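# Place the corner cone beside the orange extension cord

## Task

Locate the orange extension cord lying across an aisle of the hall, pick up the cone standing in a corner of the hall, and set it upright on the floor close beside the cord. The base must never roll over the cord. The task fails if the robot, or anything it carries, pushes or sets swinging, strikes any fixed part of the hall other than the floor at speed, or if the robot tips over or finishes leaning.

## Robot and tools

ROBOT. A TidyBot++: one four-caster mobile base (0.54 m long, 0.50 m wide, 0.38 m tall) carrying a single seven-joint arm with a two-finger gripper. The shoulder sits 0.12 m ahead of the base centre, 0.68 m up. Segments: upper arm 0.42 m, forearm 0.31 m, hand 0.31 m. At the start the arm is folded with the hand aimed down, protruding up to 0.08 m ahead of the base. Cameras: base_camera (fixed on the chassis front) and wrist_camera (looks along the hand).

FRAMES. Base frame: origin on the floor under the base centre, x forward, y left, z up, metres. hand_pose and hand_target are reported in it; hand_pose is the point between the finger pads, its z axis runs out along the fingers, its y axis is the closing direction. Odometry frame is the base frame as it was at scene start; base_odometry counts wheel turns only (slip counts as travel), heading in rad, left positive, -3.142 to 3.142.

move. One action per call. Arguments:
- base: a single relative command from where the base last reported itself: {"translate_m": d} forward positive, -2 to 2 m; {"strafe_m": d} left positive, -2 to 2 m; {"rotate_rad": d} counter-clockwise positive, -6.3 to 6.3. Only translate_m and strafe_m may be combined (straight diagonal, no turning).
- joints: absolute targets by name, in radians: joint_1_rad (any angle; positive turns the arm clockwise from above, opposite to base rotation), joint_2_rad -2.249 to 2.249 (shoulder, 0 = upper arm vertical, positive leans forward), joint_3_rad (any), joint_4_rad -2.579 to 2.579 (elbow), joint_5_rad (any), joint_6_rad -2.099 to 2.099 (wrist), joint_7_rad (any; 1.57 with hand down opens fingers left/right), plus gripper_pos 0 (open, ~85 mm gap) to 1 (closed); gap is roughly 85 x (1 - gripper_pos) mm. Continuous joints take the short way; for big turns send steps under half a turn.
- target: absolute hand pose as one list of seven numbers [x, y, z, qw, qx, qy, qz], base frame, metres then unit quaternion. With target, joints may only contain gripper_pos.
- speeds: caps for this action only: translate_m and strafe_m 0.05 to 0.5 m/s, rotate_rad 0.1 to 1.57 rad/s (maxima are the defaults). For a combined drive give the speed under one key only.
- cameras: list of base_camera, wrist_camera or all; [] returns none; omitted means all.
- blocking: true/omitted waits until everything rests; false returns in about 0.5 s while motion continues.
Unknown keys make a call invalid; out-of-range values get it refused, and a refusal or an unrequested stop cancels the remaining move, wait and finished_scene calls in that reply.

wait(seconds 0 to 10, cameras): lets time pass and reports state. stop(): brakes all running motions. zoom_image(camera, region [x0, y0, x1, y1] pixels, top-left origin, at most 504 x 504): closer look at the latest image. read_manual(section "licences"): licence text only. finished_scene(scene 1 or 2): ends the scene for good and reports success; the result also brings the next scene's task.

RESULT LINES. move: "done" or the worst status. base_status, joint_status, hand_status: done, moving, off_target (rested away from target, may still push), stopped, contact_stop or time_out (unrequested stops), not_followed (arm targets withheld; see "joint command not followed", "pose unreachable", "cause:" for self-collision), torque_fault, limit_stop_at_motor_heat. joint_positions, hand_pose, hand_target (where targets would put the hand), base_odometry, base_tilt (degrees, forward/right positive, ~1 degree bias), motor_effort (% of max, peak in brackets), on_its_own (uncommanded behaviour), pictures (camera order of images), scene_time, plus warnings ARM HIT, MOTOR HOT, OVER-TEMPERATURE FAULT. Base "done" only means the wheels turned enough; a blocked base may report done while short.

HAND TARGETS. Expect off_target within about 3 cm; correct by adding (wanted - read) to the last target's x, y, z. To hold still, resend hand_target, not hand_pose. Low, close, forward-pointing poses behave badly and can hit the base; unreachable poses wander up to 10 s then time_out. The arm never avoids obstacles. Loads make it sag; never command a loaded joint to its current reading. When a held object touches the floor, hand_pose stops dropping while commands keep going lower. Closed fingertips reach about 20 mm beyond hand_pose; keep margin from the floor.

GRIPPING. gripper_pos 1 squeezes hard (100-150 N); "off_target" at closure means something is held, "done" at 1 means empty. Avoid squeezing something still resting on a support while pulling, and avoid swinging loads fast.

SAFETY. Keep the base off the cord. Drive slowly near walls and fixtures; anything held counts as the robot. Raised-arm snags while driving, sideways swings of a stretched arm, or pushing against furniture can tip the robot; back off to right it. Torque faults freeze the arm for 10 s. Holding the arm outstretched or pushing into blocks heats motors. Odometry drifts a few cm over many moves; verify with images. Thinking time lets running motions continue.

Each tool is called after "Call:" as name(argument=value, ...) on one line, values as JSON.

## Session

Call:
move()

Scene clock: 0.00 s.
base_odometry: x=+0.000 y=+0.000 heading=+0.000
base_tilt: forward=+0.1 right=+0.4
base_status: not commanded
joint_positions: joint_1_rad=-0.025 joint_2_rad=-0.379 joint_3_rad=+3.134 joint_4_rad=-2.559 joint_5_rad=-0.044 joint_6_rad=-0.847 joint_7_rad=+1.523 gripper_pos=+0.000
joint_status: not commanded
motor_effort: joint_1_rad=+0 joint_2_rad=+0 joint_3_rad=+0 joint_4_rad=+14 joint_5_rad=+0 joint_6_rad=+1 joint_7_rad=+0
hand_pose: x=+0.2565 y=+0.0157 z=+0.5837 quat_wxyz=(-0.018, +0.998, -0.021, +0.057) (m; base frame)
hand_target: x=+0.2577 y=+0.0157 z=+0.5845 quat_wxyz=(-0.018, +0.998, -0.021, +0.058) (m; base frame)
hand_status: not commanded
pictures: base_camera, wrist_camera
Images, in order (width x height): base_camera 644x364, wrist_camera 644x476.

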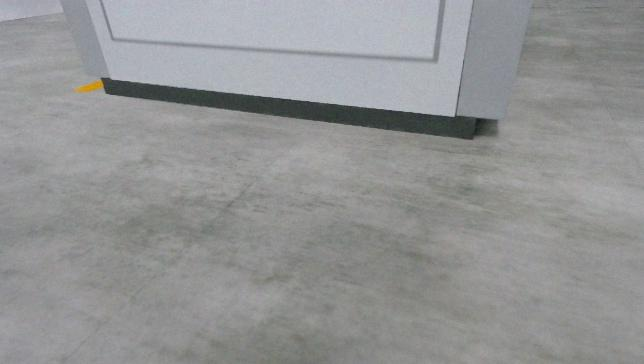

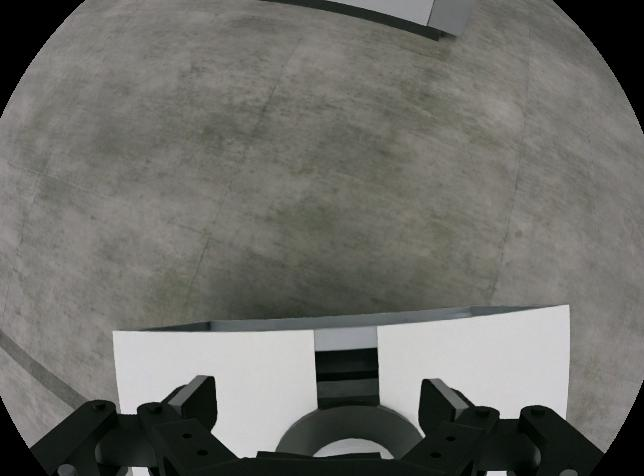

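Call:
move(joints={"joint_2_rad":-0.7,"joint_4_rad":-2.4,"joint_6_rad":0.05})

Call:
move(base={"rotate_rad":1.0})

Call:
move(base={"rotate_rad":1.0})

Call:
move(base={"rotate_rad":1.0})

Call:
move(base={"rotate_rad":1.0})

Call:
move(base={"rotate_rad":1.14})

Scene clock: 10.33 s.
move: off_target
base_odometry: x=+0.000 y=+0.000 heading=+0.000
base_tilt: forward=+0.1 right=+0.5
base_status: not commanded
joint_positions: joint_1_rad=-0.025 joint_2_rad=-0.688 joint_3_rad=+3.134 joint_4_rad=-2.418 joint_5_rad=-0.044 joint_6_rad=-0.048 joint_7_rad=+1.523 gripper_pos=+0.000
joint_status: joint_6_rad off_target (ended at -0.048, target +0.050); the others done
motor_effort: joint_1_rad=+0(1) joint_2_rad=+2(4) joint_3_rad=+0(1) joint_4_rad=+21(22) joint_5_rad=+1(1) joint_6_rad=+8(8) joint_7_rad=+1(1)
hand_pose: x=+0.4664 y=+0.0135 z=+0.8927 quat_wxyz=(-0.037, +0.776, -0.022, +0.629) (m; base frame)
hand_target: x=+0.4697 y=+0.0125 z=+0.9384 quat_wxyz=(-0.039, +0.734, -0.022, +0.677) (m; base frame)
hand_status: not commanded
pictures: base_camera, wrist_camera
Images, in order (width x height): base_camera 644x364, wrist_camera 644x476.

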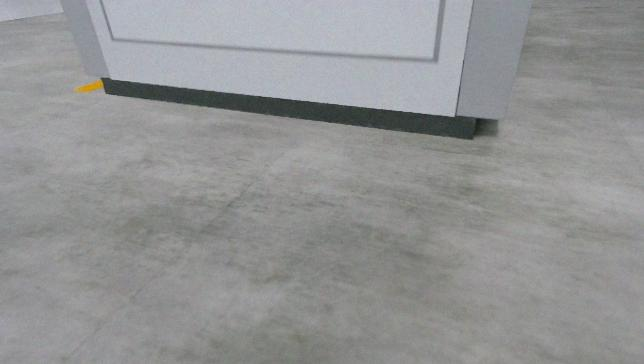

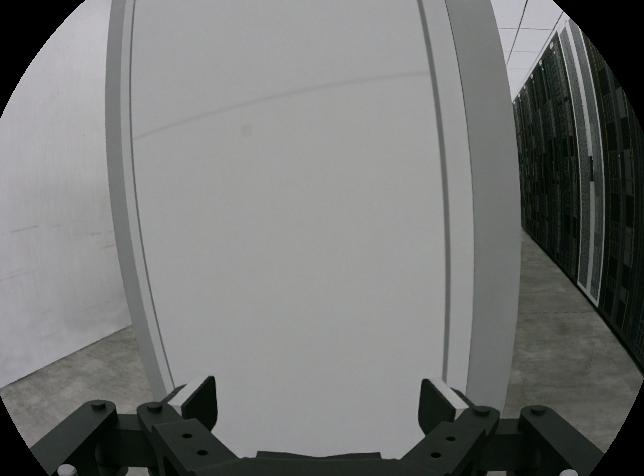

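Scene clock: 12.20 s.
move: done
base_odometry: x=+0.000 y=+0.000 heading=+0.999
base_tilt: forward=+0.1 right=+0.5
base_status: done
joint_positions: joint_1_rad=-0.025 joint_2_rad=-0.688 joint_3_rad=+3.134 joint_4_rad=-2.418 joint_5_rad=-0.044 joint_6_rad=-0.045 joint_7_rad=+1.523 gripper_pos=+0.000
joint_status: not commanded
motor_effort: joint_1_rad=+0(1) joint_2_rad=+2(3) joint_3_rad=+0(1) joint_4_rad=+21(22) joint_5_rad=+1(1) joint_6_rad=+8(9) joint_7_rad=+1(1)
hand_pose: x=+0.4666 y=+0.0135 z=+0.8936 quat_wxyz=(-0.037, +0.775, -0.022, +0.630) (m; base frame)
hand_target: x=+0.4697 y=+0.0125 z=+0.9384 quat_wxyz=(-0.039, +0.734, -0.022, +0.677) (m; base frame)
hand_status: not commanded
pictures: base_camera, wrist_camera
Images, in order (width x height): base_camera 644x364, wrist_camera 644x476.

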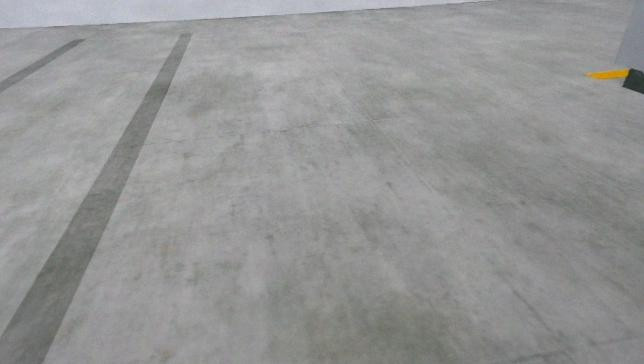

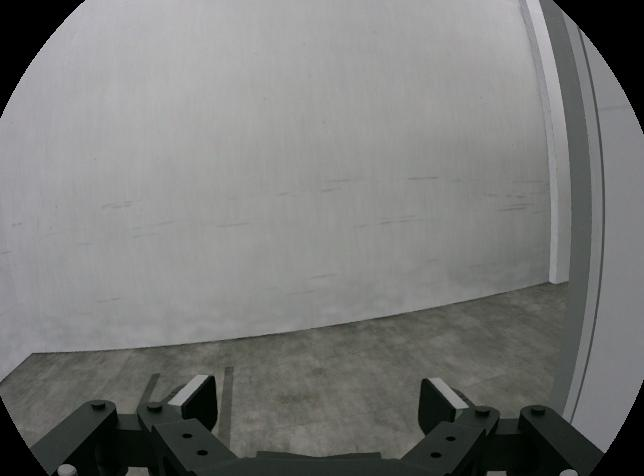

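Scene clock: 14.07 s.
move: done
base_odometry: x=+0.000 y=+0.000 heading=+1.999
base_tilt: forward=+0.1 right=+0.4
base_status: done
joint_positions: joint_1_rad=-0.025 joint_2_rad=-0.688 joint_3_rad=+3.134 joint_4_rad=-2.418 joint_5_rad=-0.044 joint_6_rad=-0.045 joint_7_rad=+1.523 gripper_pos=+0.000
joint_status: not commanded
motor_effort: joint_1_rad=+0(1) joint_2_rad=+2(3) joint_3_rad=+0(1) joint_4_rad=+21(22) joint_5_rad=+0(1) joint_6_rad=+8(9) joint_7_rad=+1(1)
hand_pose: x=+0.4666 y=+0.0135 z=+0.8937 quat_wxyz=(-0.037, +0.775, -0.022, +0.630) (m; base frame)
hand_target: x=+0.4697 y=+0.0125 z=+0.9384 quat_wxyz=(-0.039, +0.734, -0.022, +0.677) (m; base frame)
hand_status: not commanded
pictures: base_camera, wrist_camera
Images, in order (width x height): base_camera 644x364, wrist_camera 644x476.

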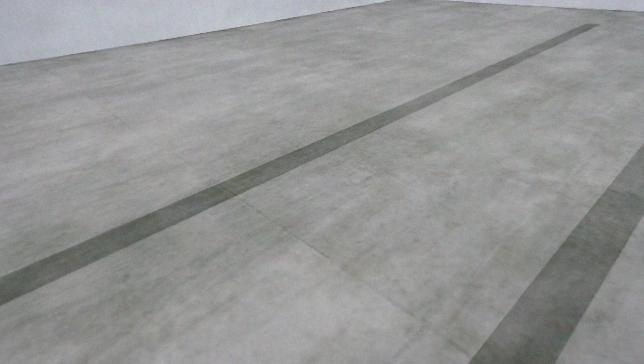

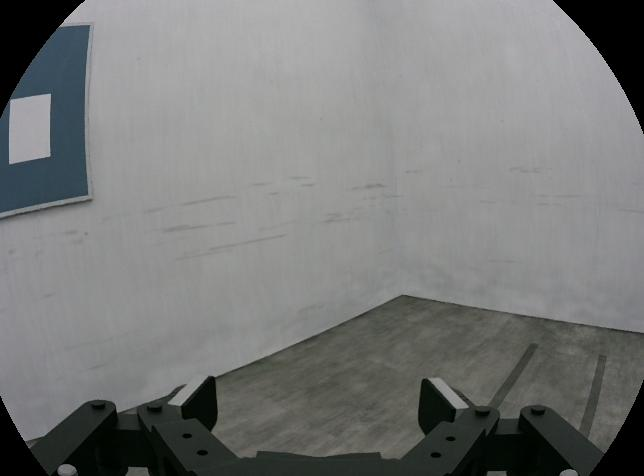

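Scene clock: 15.93 s.
move: done
base_odometry: x=+0.000 y=+0.000 heading=+2.998
base_tilt: forward=+0.1 right=+0.4
base_status: done
joint_positions: joint_1_rad=-0.025 joint_2_rad=-0.688 joint_3_rad=+3.134 joint_4_rad=-2.418 joint_5_rad=-0.044 joint_6_rad=-0.045 joint_7_rad=+1.523 gripper_pos=+0.000
joint_status: not commanded
motor_effort: joint_1_rad=+0(1) joint_2_rad=+2(3) joint_3_rad=+0(2) joint_4_rad=+21(22) joint_5_rad=+1(1) joint_6_rad=+8(9) joint_7_rad=+0(1)
hand_pose: x=+0.4666 y=+0.0135 z=+0.8938 quat_wxyz=(-0.037, +0.775, -0.022, +0.630) (m; base frame)
hand_target: x=+0.4697 y=+0.0125 z=+0.9384 quat_wxyz=(-0.039, +0.734, -0.022, +0.677) (m; base frame)
hand_status: not commanded
pictures: base_camera, wrist_camera
Images, in order (width x height): base_camera 644x364, wrist_camera 644x476.

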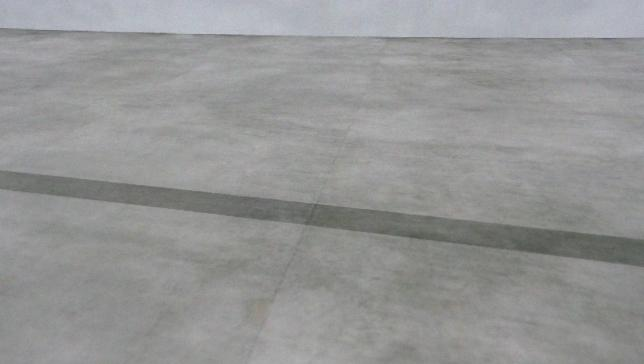

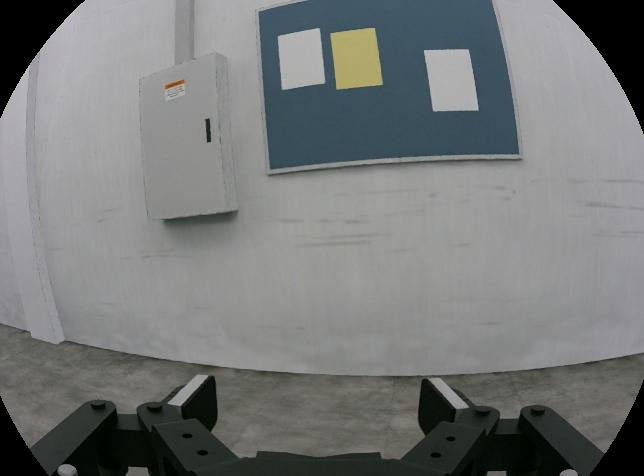

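Scene clock: 17.80 s.
move: done
base_odometry: x=+0.000 y=+0.000 heading=-2.285
base_tilt: forward=+0.0 right=+0.5
base_status: done
joint_positions: joint_1_rad=-0.025 joint_2_rad=-0.688 joint_3_rad=+3.134 joint_4_rad=-2.418 joint_5_rad=-0.044 joint_6_rad=-0.045 joint_7_rad=+1.523 gripper_pos=+0.000
joint_status: not commanded
motor_effort: joint_1_rad=+0(1) joint_2_rad=+2(3) joint_3_rad=+0(2) joint_4_rad=+21(22) joint_5_rad=+1(1) joint_6_rad=+8(9) joint_7_rad=+0(1)
hand_pose: x=+0.4666 y=+0.0135 z=+0.8938 quat_wxyz=(-0.037, +0.775, -0.022, +0.630) (m; base frame)
hand_target: x=+0.4697 y=+0.0125 z=+0.9384 quat_wxyz=(-0.039, +0.734, -0.022, +0.677) (m; base frame)
hand_status: not commanded
pictures: base_camera, wrist_camera
Images, in order (width x height): base_camera 644x364, wrist_camera 644x476.

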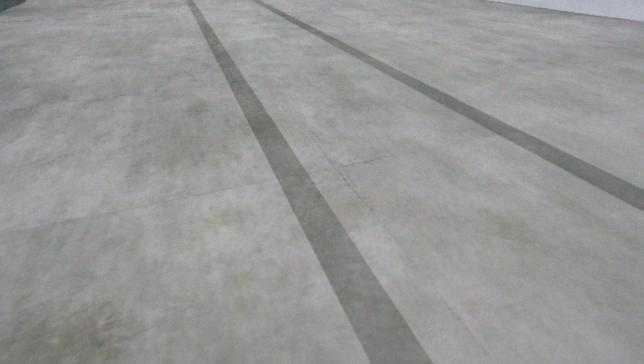

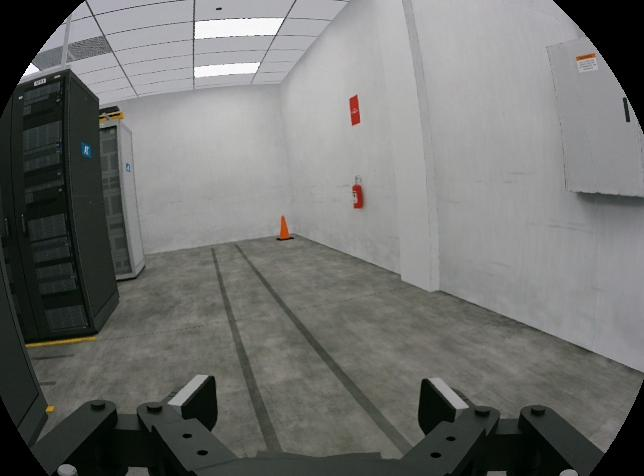

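Scene clock: 19.80 s.
move: done
base_odometry: x=+0.000 y=+0.000 heading=-1.146
base_tilt: forward=+0.0 right=+0.5
base_status: done
joint_positions: joint_1_rad=-0.025 joint_2_rad=-0.688 joint_3_rad=+3.134 joint_4_rad=-2.418 joint_5_rad=-0.044 joint_6_rad=-0.045 joint_7_rad=+1.523 gripper_pos=+0.000
joint_status: not commanded
motor_effort: joint_1_rad=+0(1) joint_2_rad=+2(3) joint_3_rad=+0(2) joint_4_rad=+22(22) joint_5_rad=+1(1) joint_6_rad=+8(9) joint_7_rad=+0(1)
hand_pose: x=+0.4667 y=+0.0135 z=+0.8939 quat_wxyz=(-0.037, +0.775, -0.022, +0.630) (m; base frame)
hand_target: x=+0.4697 y=+0.0125 z=+0.9384 quat_wxyz=(-0.039, +0.734, -0.022, +0.677) (m; base frame)
hand_status: not commanded
pictures: base_camera, wrist_camera
Images, in order (width x height): base_camera 644x364, wrist_camera 644x476.

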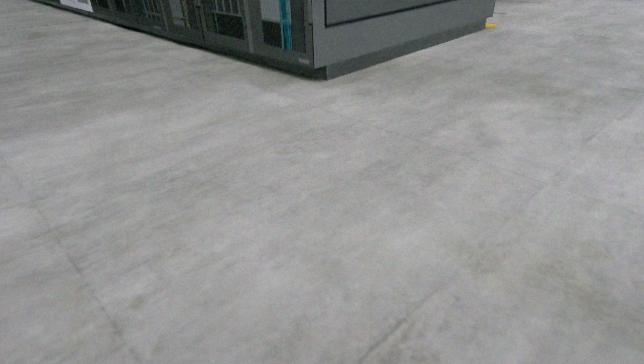

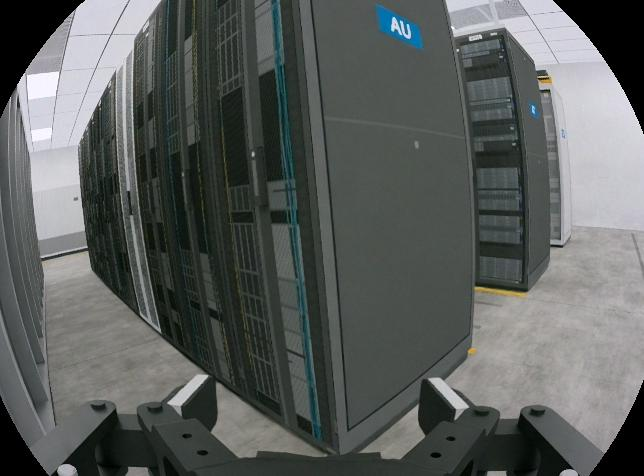

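Call:
move(base={"rotate_rad":0.85})

Call:
zoom_image(camera="wrist_camera", region=[70, 100, 570, 380])

Scene clock: 30.30 s.
move: done
base_odometry: x=+0.000 y=+0.000 heading=-0.297
base_tilt: forward=+0.0 right=+0.5
base_status: done
joint_positions: joint_1_rad=-0.025 joint_2_rad=-0.688 joint_3_rad=+3.134 joint_4_rad=-2.418 joint_5_rad=-0.044 joint_6_rad=-0.044 joint_7_rad=+1.523 gripper_pos=+0.000
joint_status: not commanded
motor_effort: joint_1_rad=+0(1) joint_2_rad=+2(3) joint_3_rad=+0(2) joint_4_rad=+21(22) joint_5_rad=+1(1) joint_6_rad=+7(8) joint_7_rad=+0(1)
hand_pose: x=+0.4667 y=+0.0135 z=+0.8939 quat_wxyz=(-0.037, +0.775, -0.022, +0.630) (m; base frame)
hand_target: x=+0.4697 y=+0.0125 z=+0.9384 quat_wxyz=(-0.039, +0.734, -0.022, +0.677) (m; base frame)
hand_status: not commanded
pictures: base_camera, wrist_camera
Images, in order (width x height): base_camera 644x364, wrist_camera 644x476.

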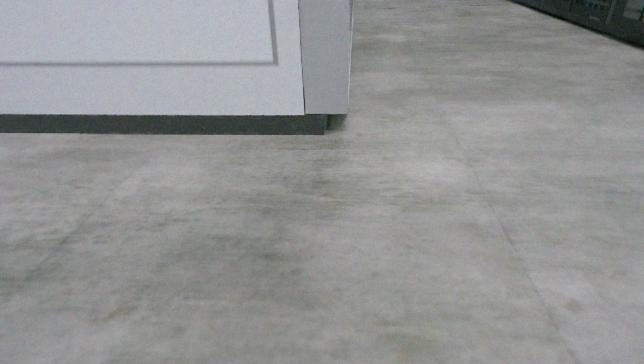

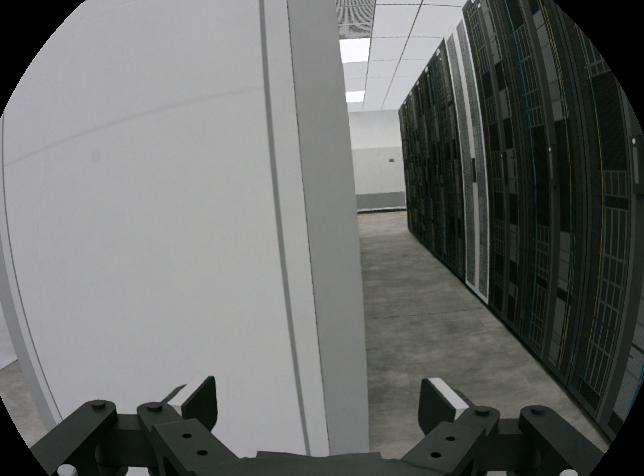

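Scaled by 1.008.

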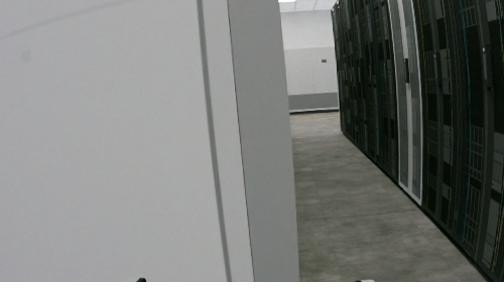

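Call:
move(base={"rotate_rad":-0.05}, cameras=[])

Call:
move(base={"strafe_m":-0.9})

Call:
zoom_image(camera="wrist_camera", region=[200, 170, 360, 330])

Call:
move(base={"strafe_m":-1.5})

Call:
zoom_image(camera="wrist_camera", region=[240, 160, 500, 330])

Scene clock: 36.90 s.
move: done
base_odometry: x=+0.000 y=+0.000 heading=-0.346
base_tilt: forward=+0.1 right=+0.4
base_status: done
joint_positions: joint_1_rad=-0.025 joint_2_rad=-0.688 joint_3_rad=+3.134 joint_4_rad=-2.418 joint_5_rad=-0.044 joint_6_rad=-0.044 joint_7_rad=+1.523 gripper_pos=+0.000
joint_status: not commanded
motor_effort: joint_1_rad=+0(1) joint_2_rad=+2(3) joint_3_rad=+0(1) joint_4_rad=+21(22) joint_5_rad=+0(1) joint_6_rad=+8(9) joint_7_rad=+1(1)
hand_pose: x=+0.4667 y=+0.0135 z=+0.8939 quat_wxyz=(-0.037, +0.775, -0.022, +0.630) (m; base frame)
hand_target: x=+0.4697 y=+0.0125 z=+0.9384 quat_wxyz=(-0.039, +0.734, -0.022, +0.677) (m; base frame)
hand_status: not commanded
pictures: none
No camera images: "cameras" was empty.

Scene clock: 40.07 s.
move: done
base_odometry: x=-0.304 y=-0.847 heading=-0.346
base_tilt: forward=+0.1 right=+0.4
base_status: done
joint_positions: joint_1_rad=-0.025 joint_2_rad=-0.688 joint_3_rad=+3.134 joint_4_rad=-2.418 joint_5_rad=-0.044 joint_6_rad=-0.044 joint_7_rad=+1.523 gripper_pos=+0.000
joint_status: not commanded
motor_effort: joint_1_rad=+0(1) joint_2_rad=+2(3) joint_3_rad=+1(2) joint_4_rad=+21(22) joint_5_rad=+0(1) joint_6_rad=+8(9) joint_7_rad=+1(1)
hand_pose: x=+0.4667 y=+0.0135 z=+0.8939 quat_wxyz=(-0.037, +0.775, -0.022, +0.630) (m; base frame)
hand_target: x=+0.4697 y=+0.0125 z=+0.9384 quat_wxyz=(-0.039, +0.734, -0.022, +0.677) (m; base frame)
hand_status: not commanded
pictures: base_camera, wrist_camera
Images, in order (width x height): base_camera 644x364, wrist_camera 644x476.

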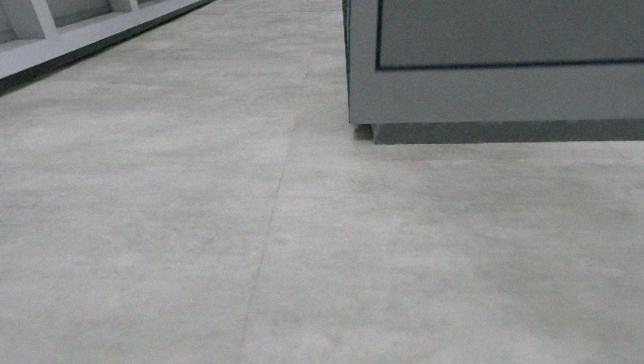

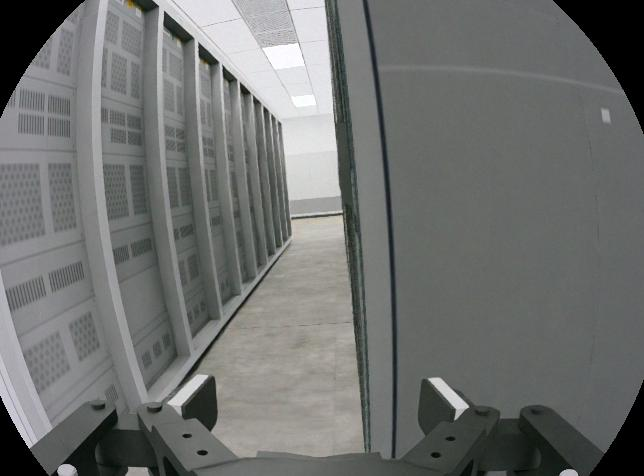

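Scaled by 3.150.

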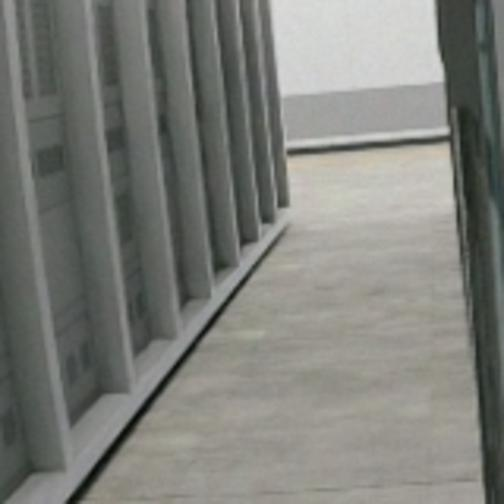

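Scene clock: 44.43 s.
move: done
base_odometry: x=-0.811 y=-2.259 heading=-0.345
base_tilt: forward=+0.1 right=+0.5
base_status: done
joint_positions: joint_1_rad=-0.025 joint_2_rad=-0.688 joint_3_rad=+3.134 joint_4_rad=-2.418 joint_5_rad=-0.044 joint_6_rad=-0.044 joint_7_rad=+1.523 gripper_pos=+0.000
joint_status: not commanded
motor_effort: joint_1_rad=+0(1) joint_2_rad=+2(3) joint_3_rad=+1(2) joint_4_rad=+21(23) joint_5_rad=+1(1) joint_6_rad=+8(9) joint_7_rad=+0(2)
hand_pose: x=+0.4667 y=+0.0135 z=+0.8940 quat_wxyz=(-0.037, +0.775, -0.022, +0.631) (m; base frame)
hand_target: x=+0.4697 y=+0.0125 z=+0.9384 quat_wxyz=(-0.039, +0.734, -0.022, +0.677) (m; base frame)
hand_status: not commanded
pictures: base_camera, wrist_camera
Images, in order (width x height): base_camera 644x364, wrist_camera 644x476.

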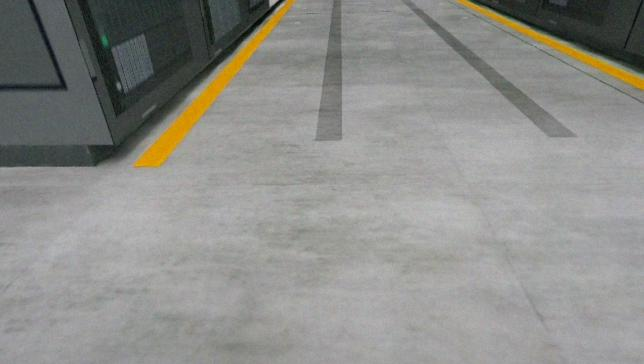

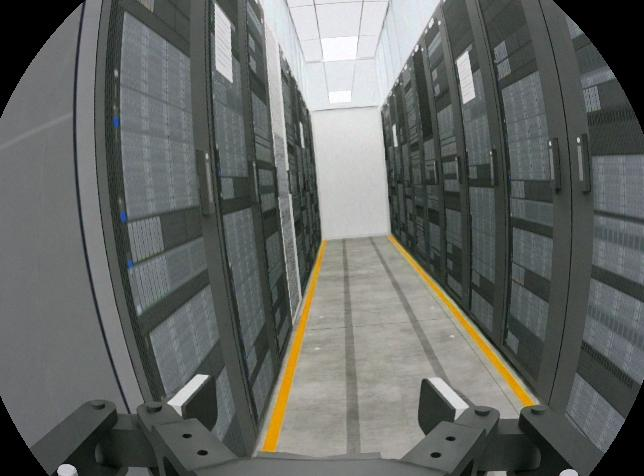

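Scaled by 1.938.

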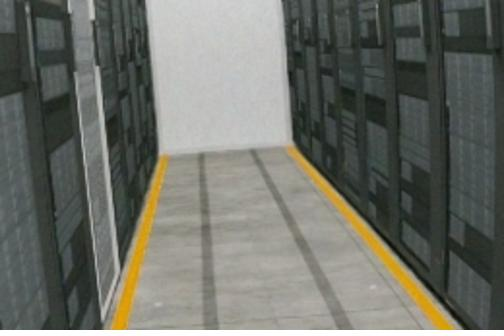

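Call:
move(base={"strafe_m":-1.9})

Call:
zoom_image(camera="wrist_camera", region=[200, 160, 460, 330])

Scene clock: 53.37 s.
move: done
base_odometry: x=-1.452 y=-4.048 heading=-0.345
base_tilt: forward=+0.0 right=+0.4
base_status: done
joint_positions: joint_1_rad=-0.025 joint_2_rad=-0.688 joint_3_rad=+3.134 joint_4_rad=-2.418 joint_5_rad=-0.044 joint_6_rad=-0.044 joint_7_rad=+1.523 gripper_pos=+0.000
joint_status: not commanded
motor_effort: joint_1_rad=+0(1) joint_2_rad=+2(3) joint_3_rad=+1(2) joint_4_rad=+22(22) joint_5_rad=+0(2) joint_6_rad=+8(9) joint_7_rad=+0(1)
hand_pose: x=+0.4667 y=+0.0135 z=+0.8940 quat_wxyz=(-0.037, +0.775, -0.022, +0.631) (m; base frame)
hand_target: x=+0.4697 y=+0.0125 z=+0.9384 quat_wxyz=(-0.039, +0.734, -0.022, +0.677) (m; base frame)
hand_status: not commanded
pictures: base_camera, wrist_camera
Images, in order (width x height): base_camera 644x364, wrist_camera 644x476.

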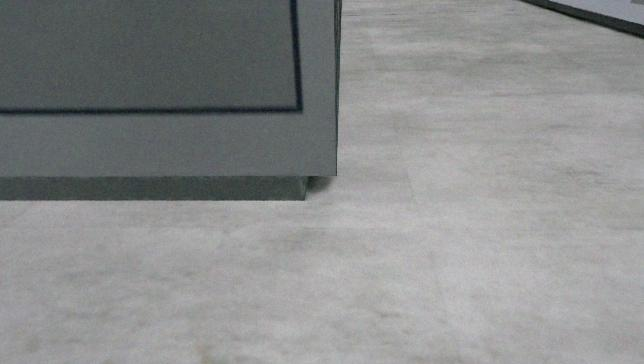

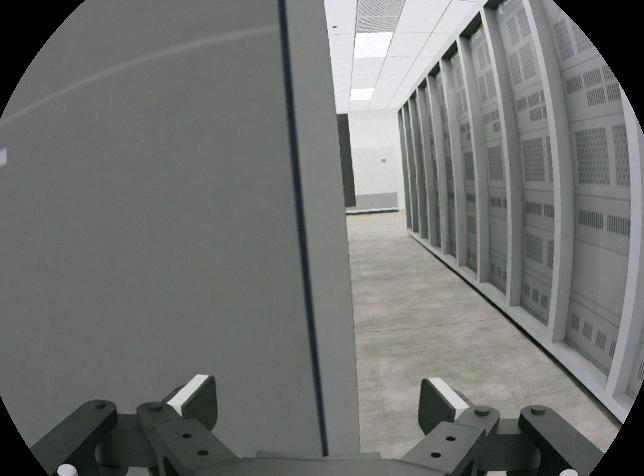

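Scaled by 1.938.

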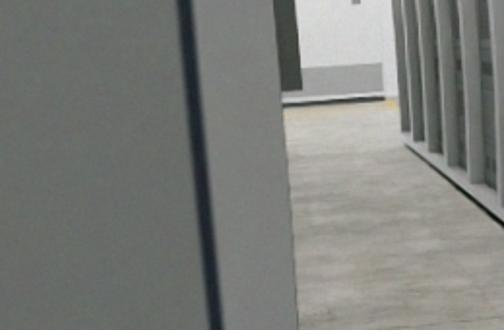

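Call:
move(base={"strafe_m":-0.8})

Call:
zoom_image(camera="wrist_camera", region=[200, 160, 460, 330])

Call:
move(base={"strafe_m":-1.3})

Call:
zoom_image(camera="wrist_camera", region=[200, 160, 460, 330])

Scene clock: 60.23 s.
move: done
base_odometry: x=-1.723 y=-4.801 heading=-0.345
base_tilt: forward=+0.0 right=+0.5
base_status: done
joint_positions: joint_1_rad=-0.025 joint_2_rad=-0.688 joint_3_rad=+3.134 joint_4_rad=-2.418 joint_5_rad=-0.044 joint_6_rad=-0.044 joint_7_rad=+1.523 gripper_pos=+0.000
joint_status: not commanded
motor_effort: joint_1_rad=+0(1) joint_2_rad=+2(3) joint_3_rad=+1(2) joint_4_rad=+21(22) joint_5_rad=+1(1) joint_6_rad=+8(9) joint_7_rad=+0(1)
hand_pose: x=+0.4667 y=+0.0135 z=+0.8940 quat_wxyz=(-0.037, +0.775, -0.022, +0.631) (m; base frame)
hand_target: x=+0.4697 y=+0.0125 z=+0.9384 quat_wxyz=(-0.039, +0.734, -0.022, +0.677) (m; base frame)
hand_status: not commanded
pictures: base_camera, wrist_camera
Images, in order (width x height): base_camera 644x364, wrist_camera 644x476.

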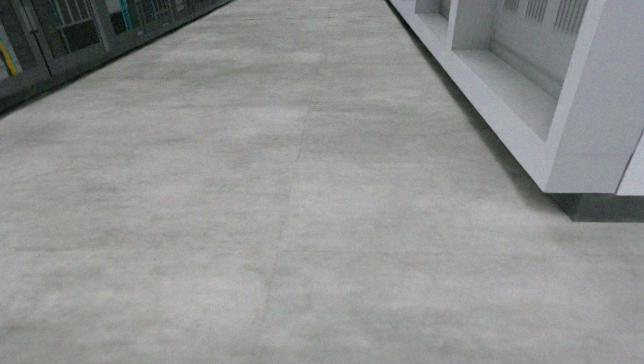

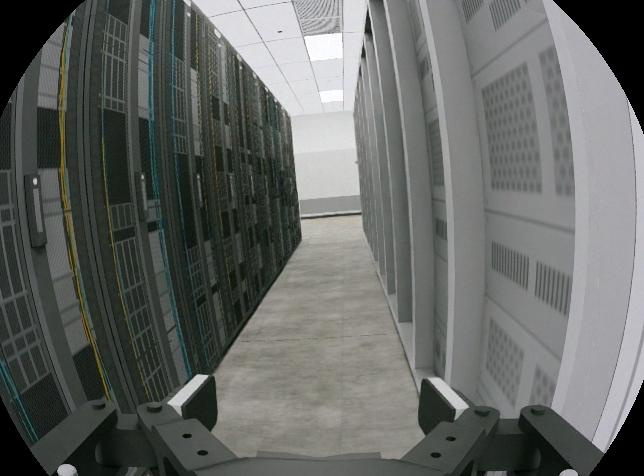

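Scaled by 1.938.

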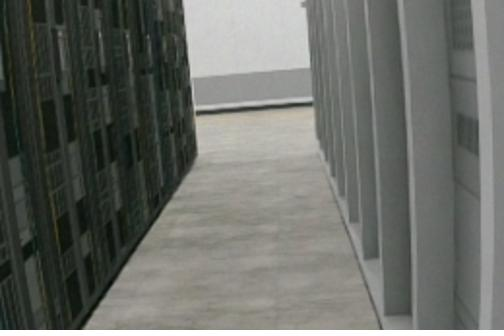

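Scene clock: 64.20 s.
move: done
base_odometry: x=-2.162 y=-6.025 heading=-0.345
base_tilt: forward=+0.1 right=+0.5
base_status: done
joint_positions: joint_1_rad=-0.025 joint_2_rad=-0.688 joint_3_rad=+3.134 joint_4_rad=-2.418 joint_5_rad=-0.044 joint_6_rad=-0.044 joint_7_rad=+1.523 gripper_pos=+0.000
joint_status: not commanded
motor_effort: joint_1_rad=+0(1) joint_2_rad=+2(3) joint_3_rad=+1(2) joint_4_rad=+22(22) joint_5_rad=+1(1) joint_6_rad=+7(9) joint_7_rad=+0(1)
hand_pose: x=+0.4667 y=+0.0135 z=+0.8940 quat_wxyz=(-0.037, +0.775, -0.022, +0.631) (m; base frame)
hand_target: x=+0.4697 y=+0.0125 z=+0.9384 quat_wxyz=(-0.039, +0.734, -0.022, +0.677) (m; base frame)
hand_status: not commanded
pictures: base_camera, wrist_camera
Images, in order (width x height): base_camera 644x364, wrist_camera 644x476.

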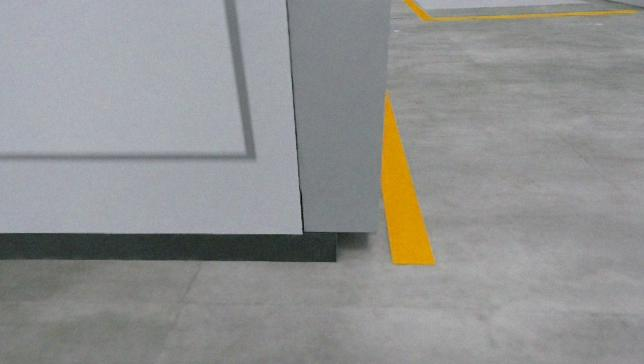

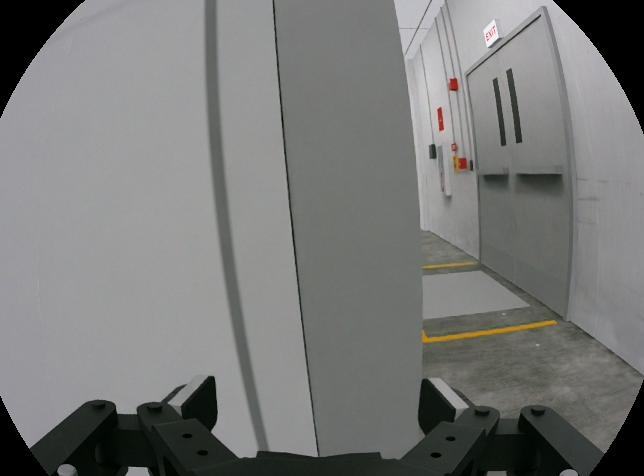

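Scaled by 1.938.

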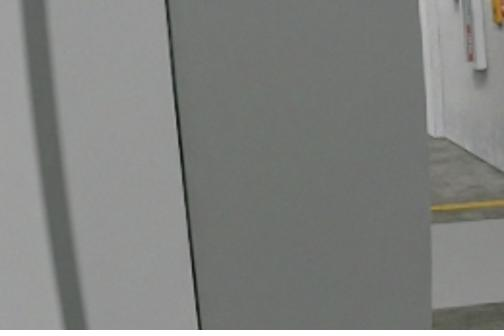

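Call:
move(base={"strafe_m":-0.6})

Call:
zoom_image(camera="wrist_camera", region=[200, 160, 460, 330])

Call:
move(base={"rotate_rad":-2.2})

Scene clock: 70.17 s.
move: done
base_odometry: x=-2.365 y=-6.590 heading=-0.345
base_tilt: forward=+0.1 right=+0.5
base_status: done
joint_positions: joint_1_rad=-0.025 joint_2_rad=-0.688 joint_3_rad=+3.134 joint_4_rad=-2.418 joint_5_rad=-0.044 joint_6_rad=-0.044 joint_7_rad=+1.523 gripper_pos=+0.000
joint_status: not commanded
motor_effort: joint_1_rad=+0(1) joint_2_rad=+2(3) joint_3_rad=+1(2) joint_4_rad=+21(22) joint_5_rad=+1(1) joint_6_rad=+8(9) joint_7_rad=+0(1)
hand_pose: x=+0.4667 y=+0.0135 z=+0.8941 quat_wxyz=(-0.037, +0.775, -0.022, +0.631) (m; base frame)
hand_target: x=+0.4697 y=+0.0125 z=+0.9384 quat_wxyz=(-0.039, +0.734, -0.022, +0.677) (m; base frame)
hand_status: not commanded
pictures: base_camera, wrist_camera
Images, in order (width x height): base_camera 644x364, wrist_camera 644x476.

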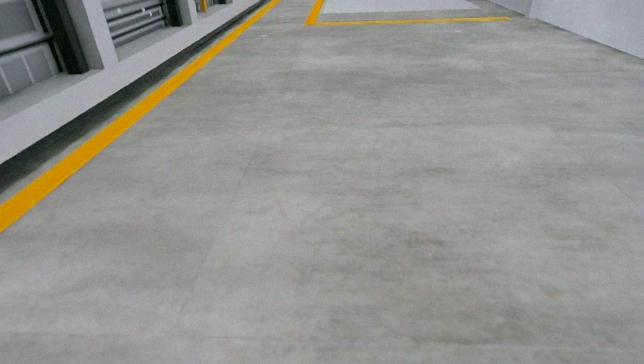

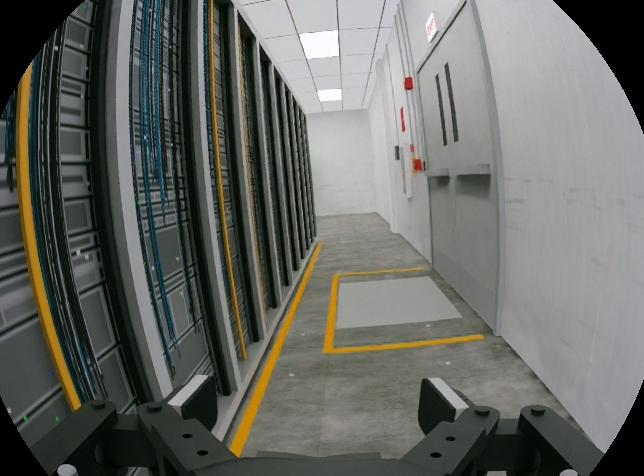

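Scaled by 1.938.

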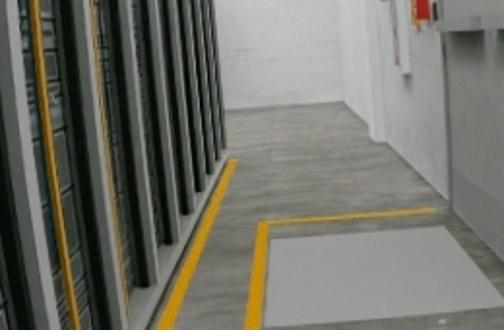

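Scene clock: 72.87 s.
move: done
base_odometry: x=-2.365 y=-6.590 heading=-2.544
base_tilt: forward=+0.1 right=+0.4
base_status: done
joint_positions: joint_1_rad=-0.025 joint_2_rad=-0.688 joint_3_rad=+3.134 joint_4_rad=-2.418 joint_5_rad=-0.044 joint_6_rad=-0.044 joint_7_rad=+1.523 gripper_pos=+0.000
joint_status: not commanded
motor_effort: joint_1_rad=+0(1) joint_2_rad=+2(3) joint_3_rad=+0(2) joint_4_rad=+21(22) joint_5_rad=+1(1) joint_6_rad=+8(9) joint_7_rad=+1(1)
hand_pose: x=+0.4667 y=+0.0135 z=+0.8941 quat_wxyz=(-0.037, +0.775, -0.022, +0.631) (m; base frame)
hand_target: x=+0.4697 y=+0.0125 z=+0.9384 quat_wxyz=(-0.039, +0.734, -0.022, +0.677) (m; base frame)
hand_status: not commanded
pictures: base_camera, wrist_camera
Images, in order (width x height): base_camera 644x364, wrist_camera 644x476.

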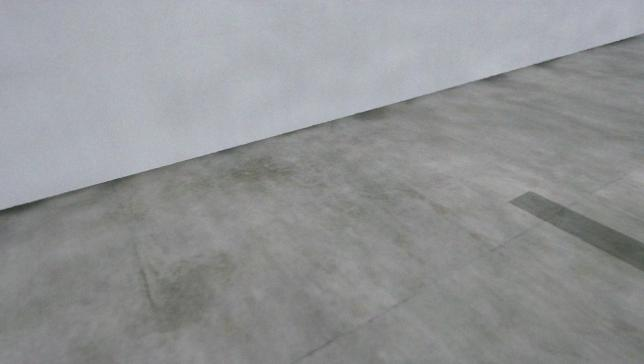

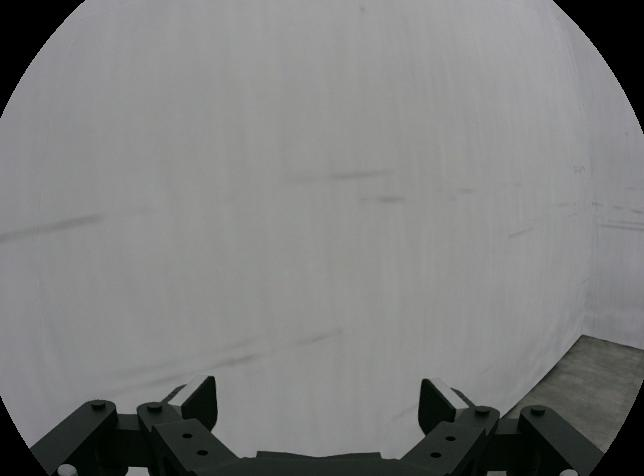

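Call:
move(base={"rotate_rad":-0.6})

Scene clock: 76.47 s.
move: done
base_odometry: x=-2.365 y=-6.590 heading=+3.140
base_tilt: forward=+0.0 right=+0.5
base_status: done
joint_positions: joint_1_rad=-0.025 joint_2_rad=-0.688 joint_3_rad=+3.134 joint_4_rad=-2.418 joint_5_rad=-0.044 joint_6_rad=-0.044 joint_7_rad=+1.523 gripper_pos=+0.000
joint_status: not commanded
motor_effort: joint_1_rad=+0(1) joint_2_rad=+2(2) joint_3_rad=+1(2) joint_4_rad=+22(22) joint_5_rad=+0(1) joint_6_rad=+8(9) joint_7_rad=+0(1)
hand_pose: x=+0.4667 y=+0.0135 z=+0.8941 quat_wxyz=(-0.037, +0.775, -0.022, +0.631) (m; base frame)
hand_target: x=+0.4697 y=+0.0125 z=+0.9384 quat_wxyz=(-0.039, +0.734, -0.022, +0.677) (m; base frame)
hand_status: not commanded
pictures: base_camera, wrist_camera
Images, in order (width x height): base_camera 644x364, wrist_camera 644x476.

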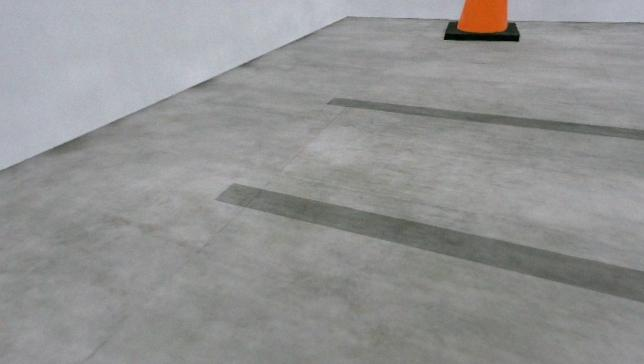

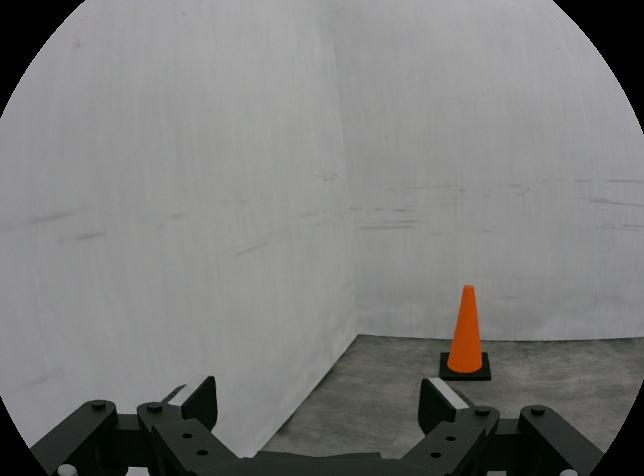

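Call:
move(base={"translate_m":1.0,"strafe_m":-0.7}, cameras=["base_camera"])

Call:
move(target=[0.5, 0.0, 0.80, 0, 1, 0, 0])

Scene clock: 99.83 s.
move: done
base_odometry: x=-3.363 y=-5.887 heading=+3.139
base_tilt: forward=+0.1 right=+0.5
base_status: done
joint_positions: joint_1_rad=-0.025 joint_2_rad=-0.693 joint_3_rad=+3.134 joint_4_rad=-2.418 joint_5_rad=-0.044 joint_6_rad=-0.043 joint_7_rad=+1.523 gripper_pos=+0.000
joint_status: not commanded
motor_effort: joint_1_rad=+0(1) joint_2_rad=+2(5) joint_3_rad=+0(2) joint_4_rad=+21(23) joint_5_rad=+1(1) joint_6_rad=+8(9) joint_7_rad=+0(1)
hand_pose: x=+0.4658 y=+0.0135 z=+0.8958 quat_wxyz=(-0.037, +0.773, -0.022, +0.633) (m; base frame)
hand_target: x=+0.4697 y=+0.0125 z=+0.9384 quat_wxyz=(-0.039, +0.734, -0.022, +0.677) (m; base frame)
hand_status: not commanded
pictures: base_camera
Images, in order (width x height): base_camera 644x364.

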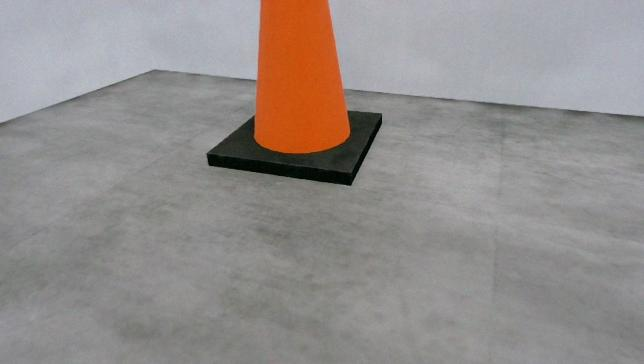

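Scene clock: 102.63 s.
move: off_target
base_odometry: x=-3.363 y=-5.887 heading=+3.139
base_tilt: forward=+0.1 right=+0.5
base_status: not commanded
joint_positions: joint_1_rad=-0.025 joint_2_rad=+0.146 joint_3_rad=+3.146 joint_4_rad=-1.392 joint_5_rad=-0.044 joint_6_rad=-1.529 joint_7_rad=+1.523 gripper_pos=+0.000
joint_status: not commanded
motor_effort: joint_1_rad=+0(1) joint_2_rad=-23(24) joint_3_rad=+0(1) joint_4_rad=+17(23) joint_5_rad=+0(1) joint_6_rad=+0(9) joint_7_rad=+1(1)
hand_pose: x=+0.5174 y=+0.0231 z=+0.7985 quat_wxyz=(-0.023, +0.999, -0.014, +0.037) (m; base frame)
hand_target: x=+0.5000 y=+0.0000 z=+0.8000 quat_wxyz=(+0.000, +1.000, +0.000, +0.000) (m; base frame)
hand_status: off_target (0.029 m and 5.2 deg from the pose sent, 0.103 m and 78.7 deg at the start)
pictures: base_camera, wrist_camera
Images, in order (width x height): base_camera 644x364, wrist_camera 644x476.

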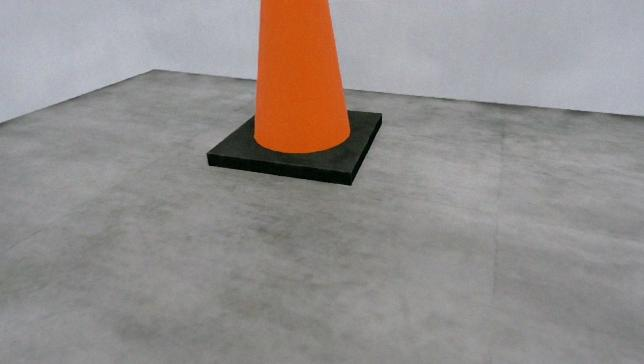

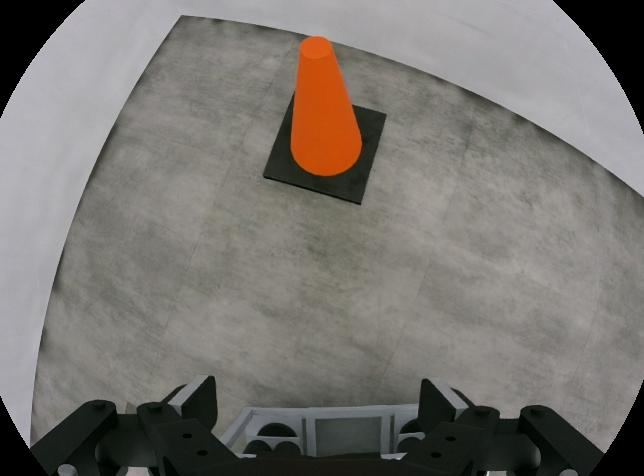

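Call:
move(base={"translate_m":0.4})

Scene clock: 125.27 s.
move: done
base_odometry: x=-3.763 y=-5.886 heading=+3.139
base_tilt: forward=+0.1 right=+0.5
base_status: done
joint_positions: joint_1_rad=-0.025 joint_2_rad=+0.158 joint_3_rad=+3.147 joint_4_rad=-1.388 joint_5_rad=-0.044 joint_6_rad=-1.536 joint_7_rad=+1.523 gripper_pos=+0.000
joint_status: not commanded
motor_effort: joint_1_rad=+0(1) joint_2_rad=-23(26) joint_3_rad=+0(1) joint_4_rad=+17(18) joint_5_rad=-1(1) joint_6_rad=+0(2) joint_7_rad=+0(1)
hand_pose: x=+0.5175 y=+0.0229 z=+0.7946 quat_wxyz=(-0.023, +0.999, -0.014, +0.029) (m; base frame)
hand_target: x=+0.5000 y=+0.0000 z=+0.8000 quat_wxyz=(+0.000, +1.000, +0.000, +0.000) (m; base frame)
hand_status: not commanded
pictures: base_camera, wrist_camera
Images, in order (width x height): base_camera 644x364, wrist_camera 644x476.

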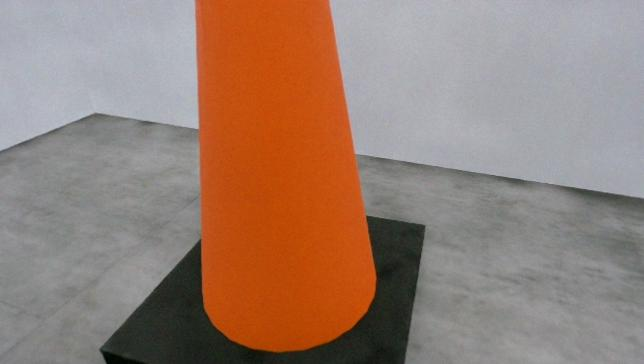

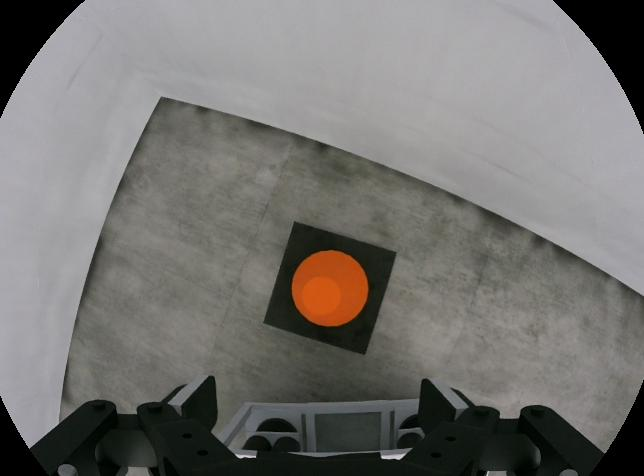

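Call:
move(target=[0.535, 0.02, 0.56, 0.02, 1, 0, -0.02])

Scene clock: 141.17 s.
move: off_target
base_odometry: x=-3.763 y=-5.886 heading=+3.139
base_tilt: forward=+0.1 right=+0.5
base_status: not commanded
joint_positions: joint_1_rad=-0.067 joint_2_rad=+0.433 joint_3_rad=+3.149 joint_4_rad=-1.771 joint_5_rad=-0.019 joint_6_rad=-1.046 joint_7_rad=+1.523 gripper_pos=+0.000
joint_status: not commanded
motor_effort: joint_1_rad=+0(1) joint_2_rad=-29(32) joint_3_rad=-1(1) joint_4_rad=+12(17) joint_5_rad=+0(1) joint_6_rad=-1(2) joint_7_rad=+1(1)
hand_pose: x=+0.5145 y=+0.0299 z=+0.5682 quat_wxyz=(-0.003, +0.999, +0.001, -0.054) (m; base frame)
hand_target: x=+0.5350 y=+0.0200 z=+0.5600 quat_wxyz=(+0.020, +1.000, +0.000, -0.020) (m; base frame)
hand_status: off_target (0.024 m and 4.8 deg from the pose sent, 0.235 m and 7.6 deg at the start)
pictures: base_camera, wrist_camera
Images, in order (width x height): base_camera 644x364, wrist_camera 644x476.

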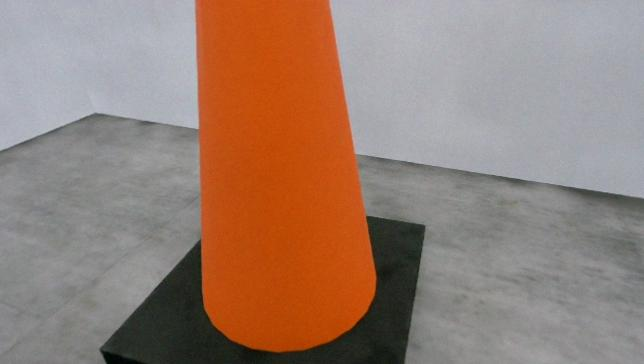

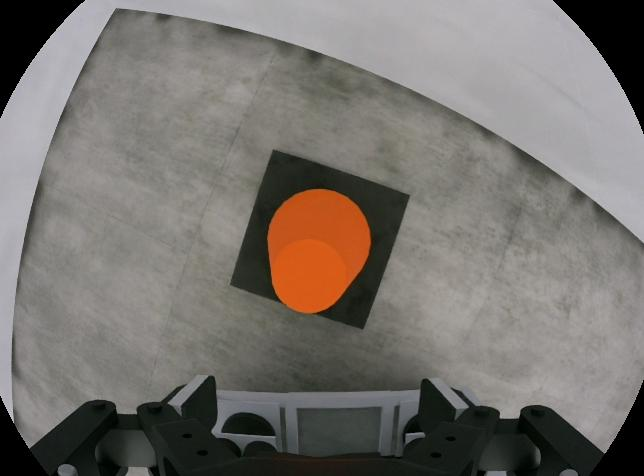

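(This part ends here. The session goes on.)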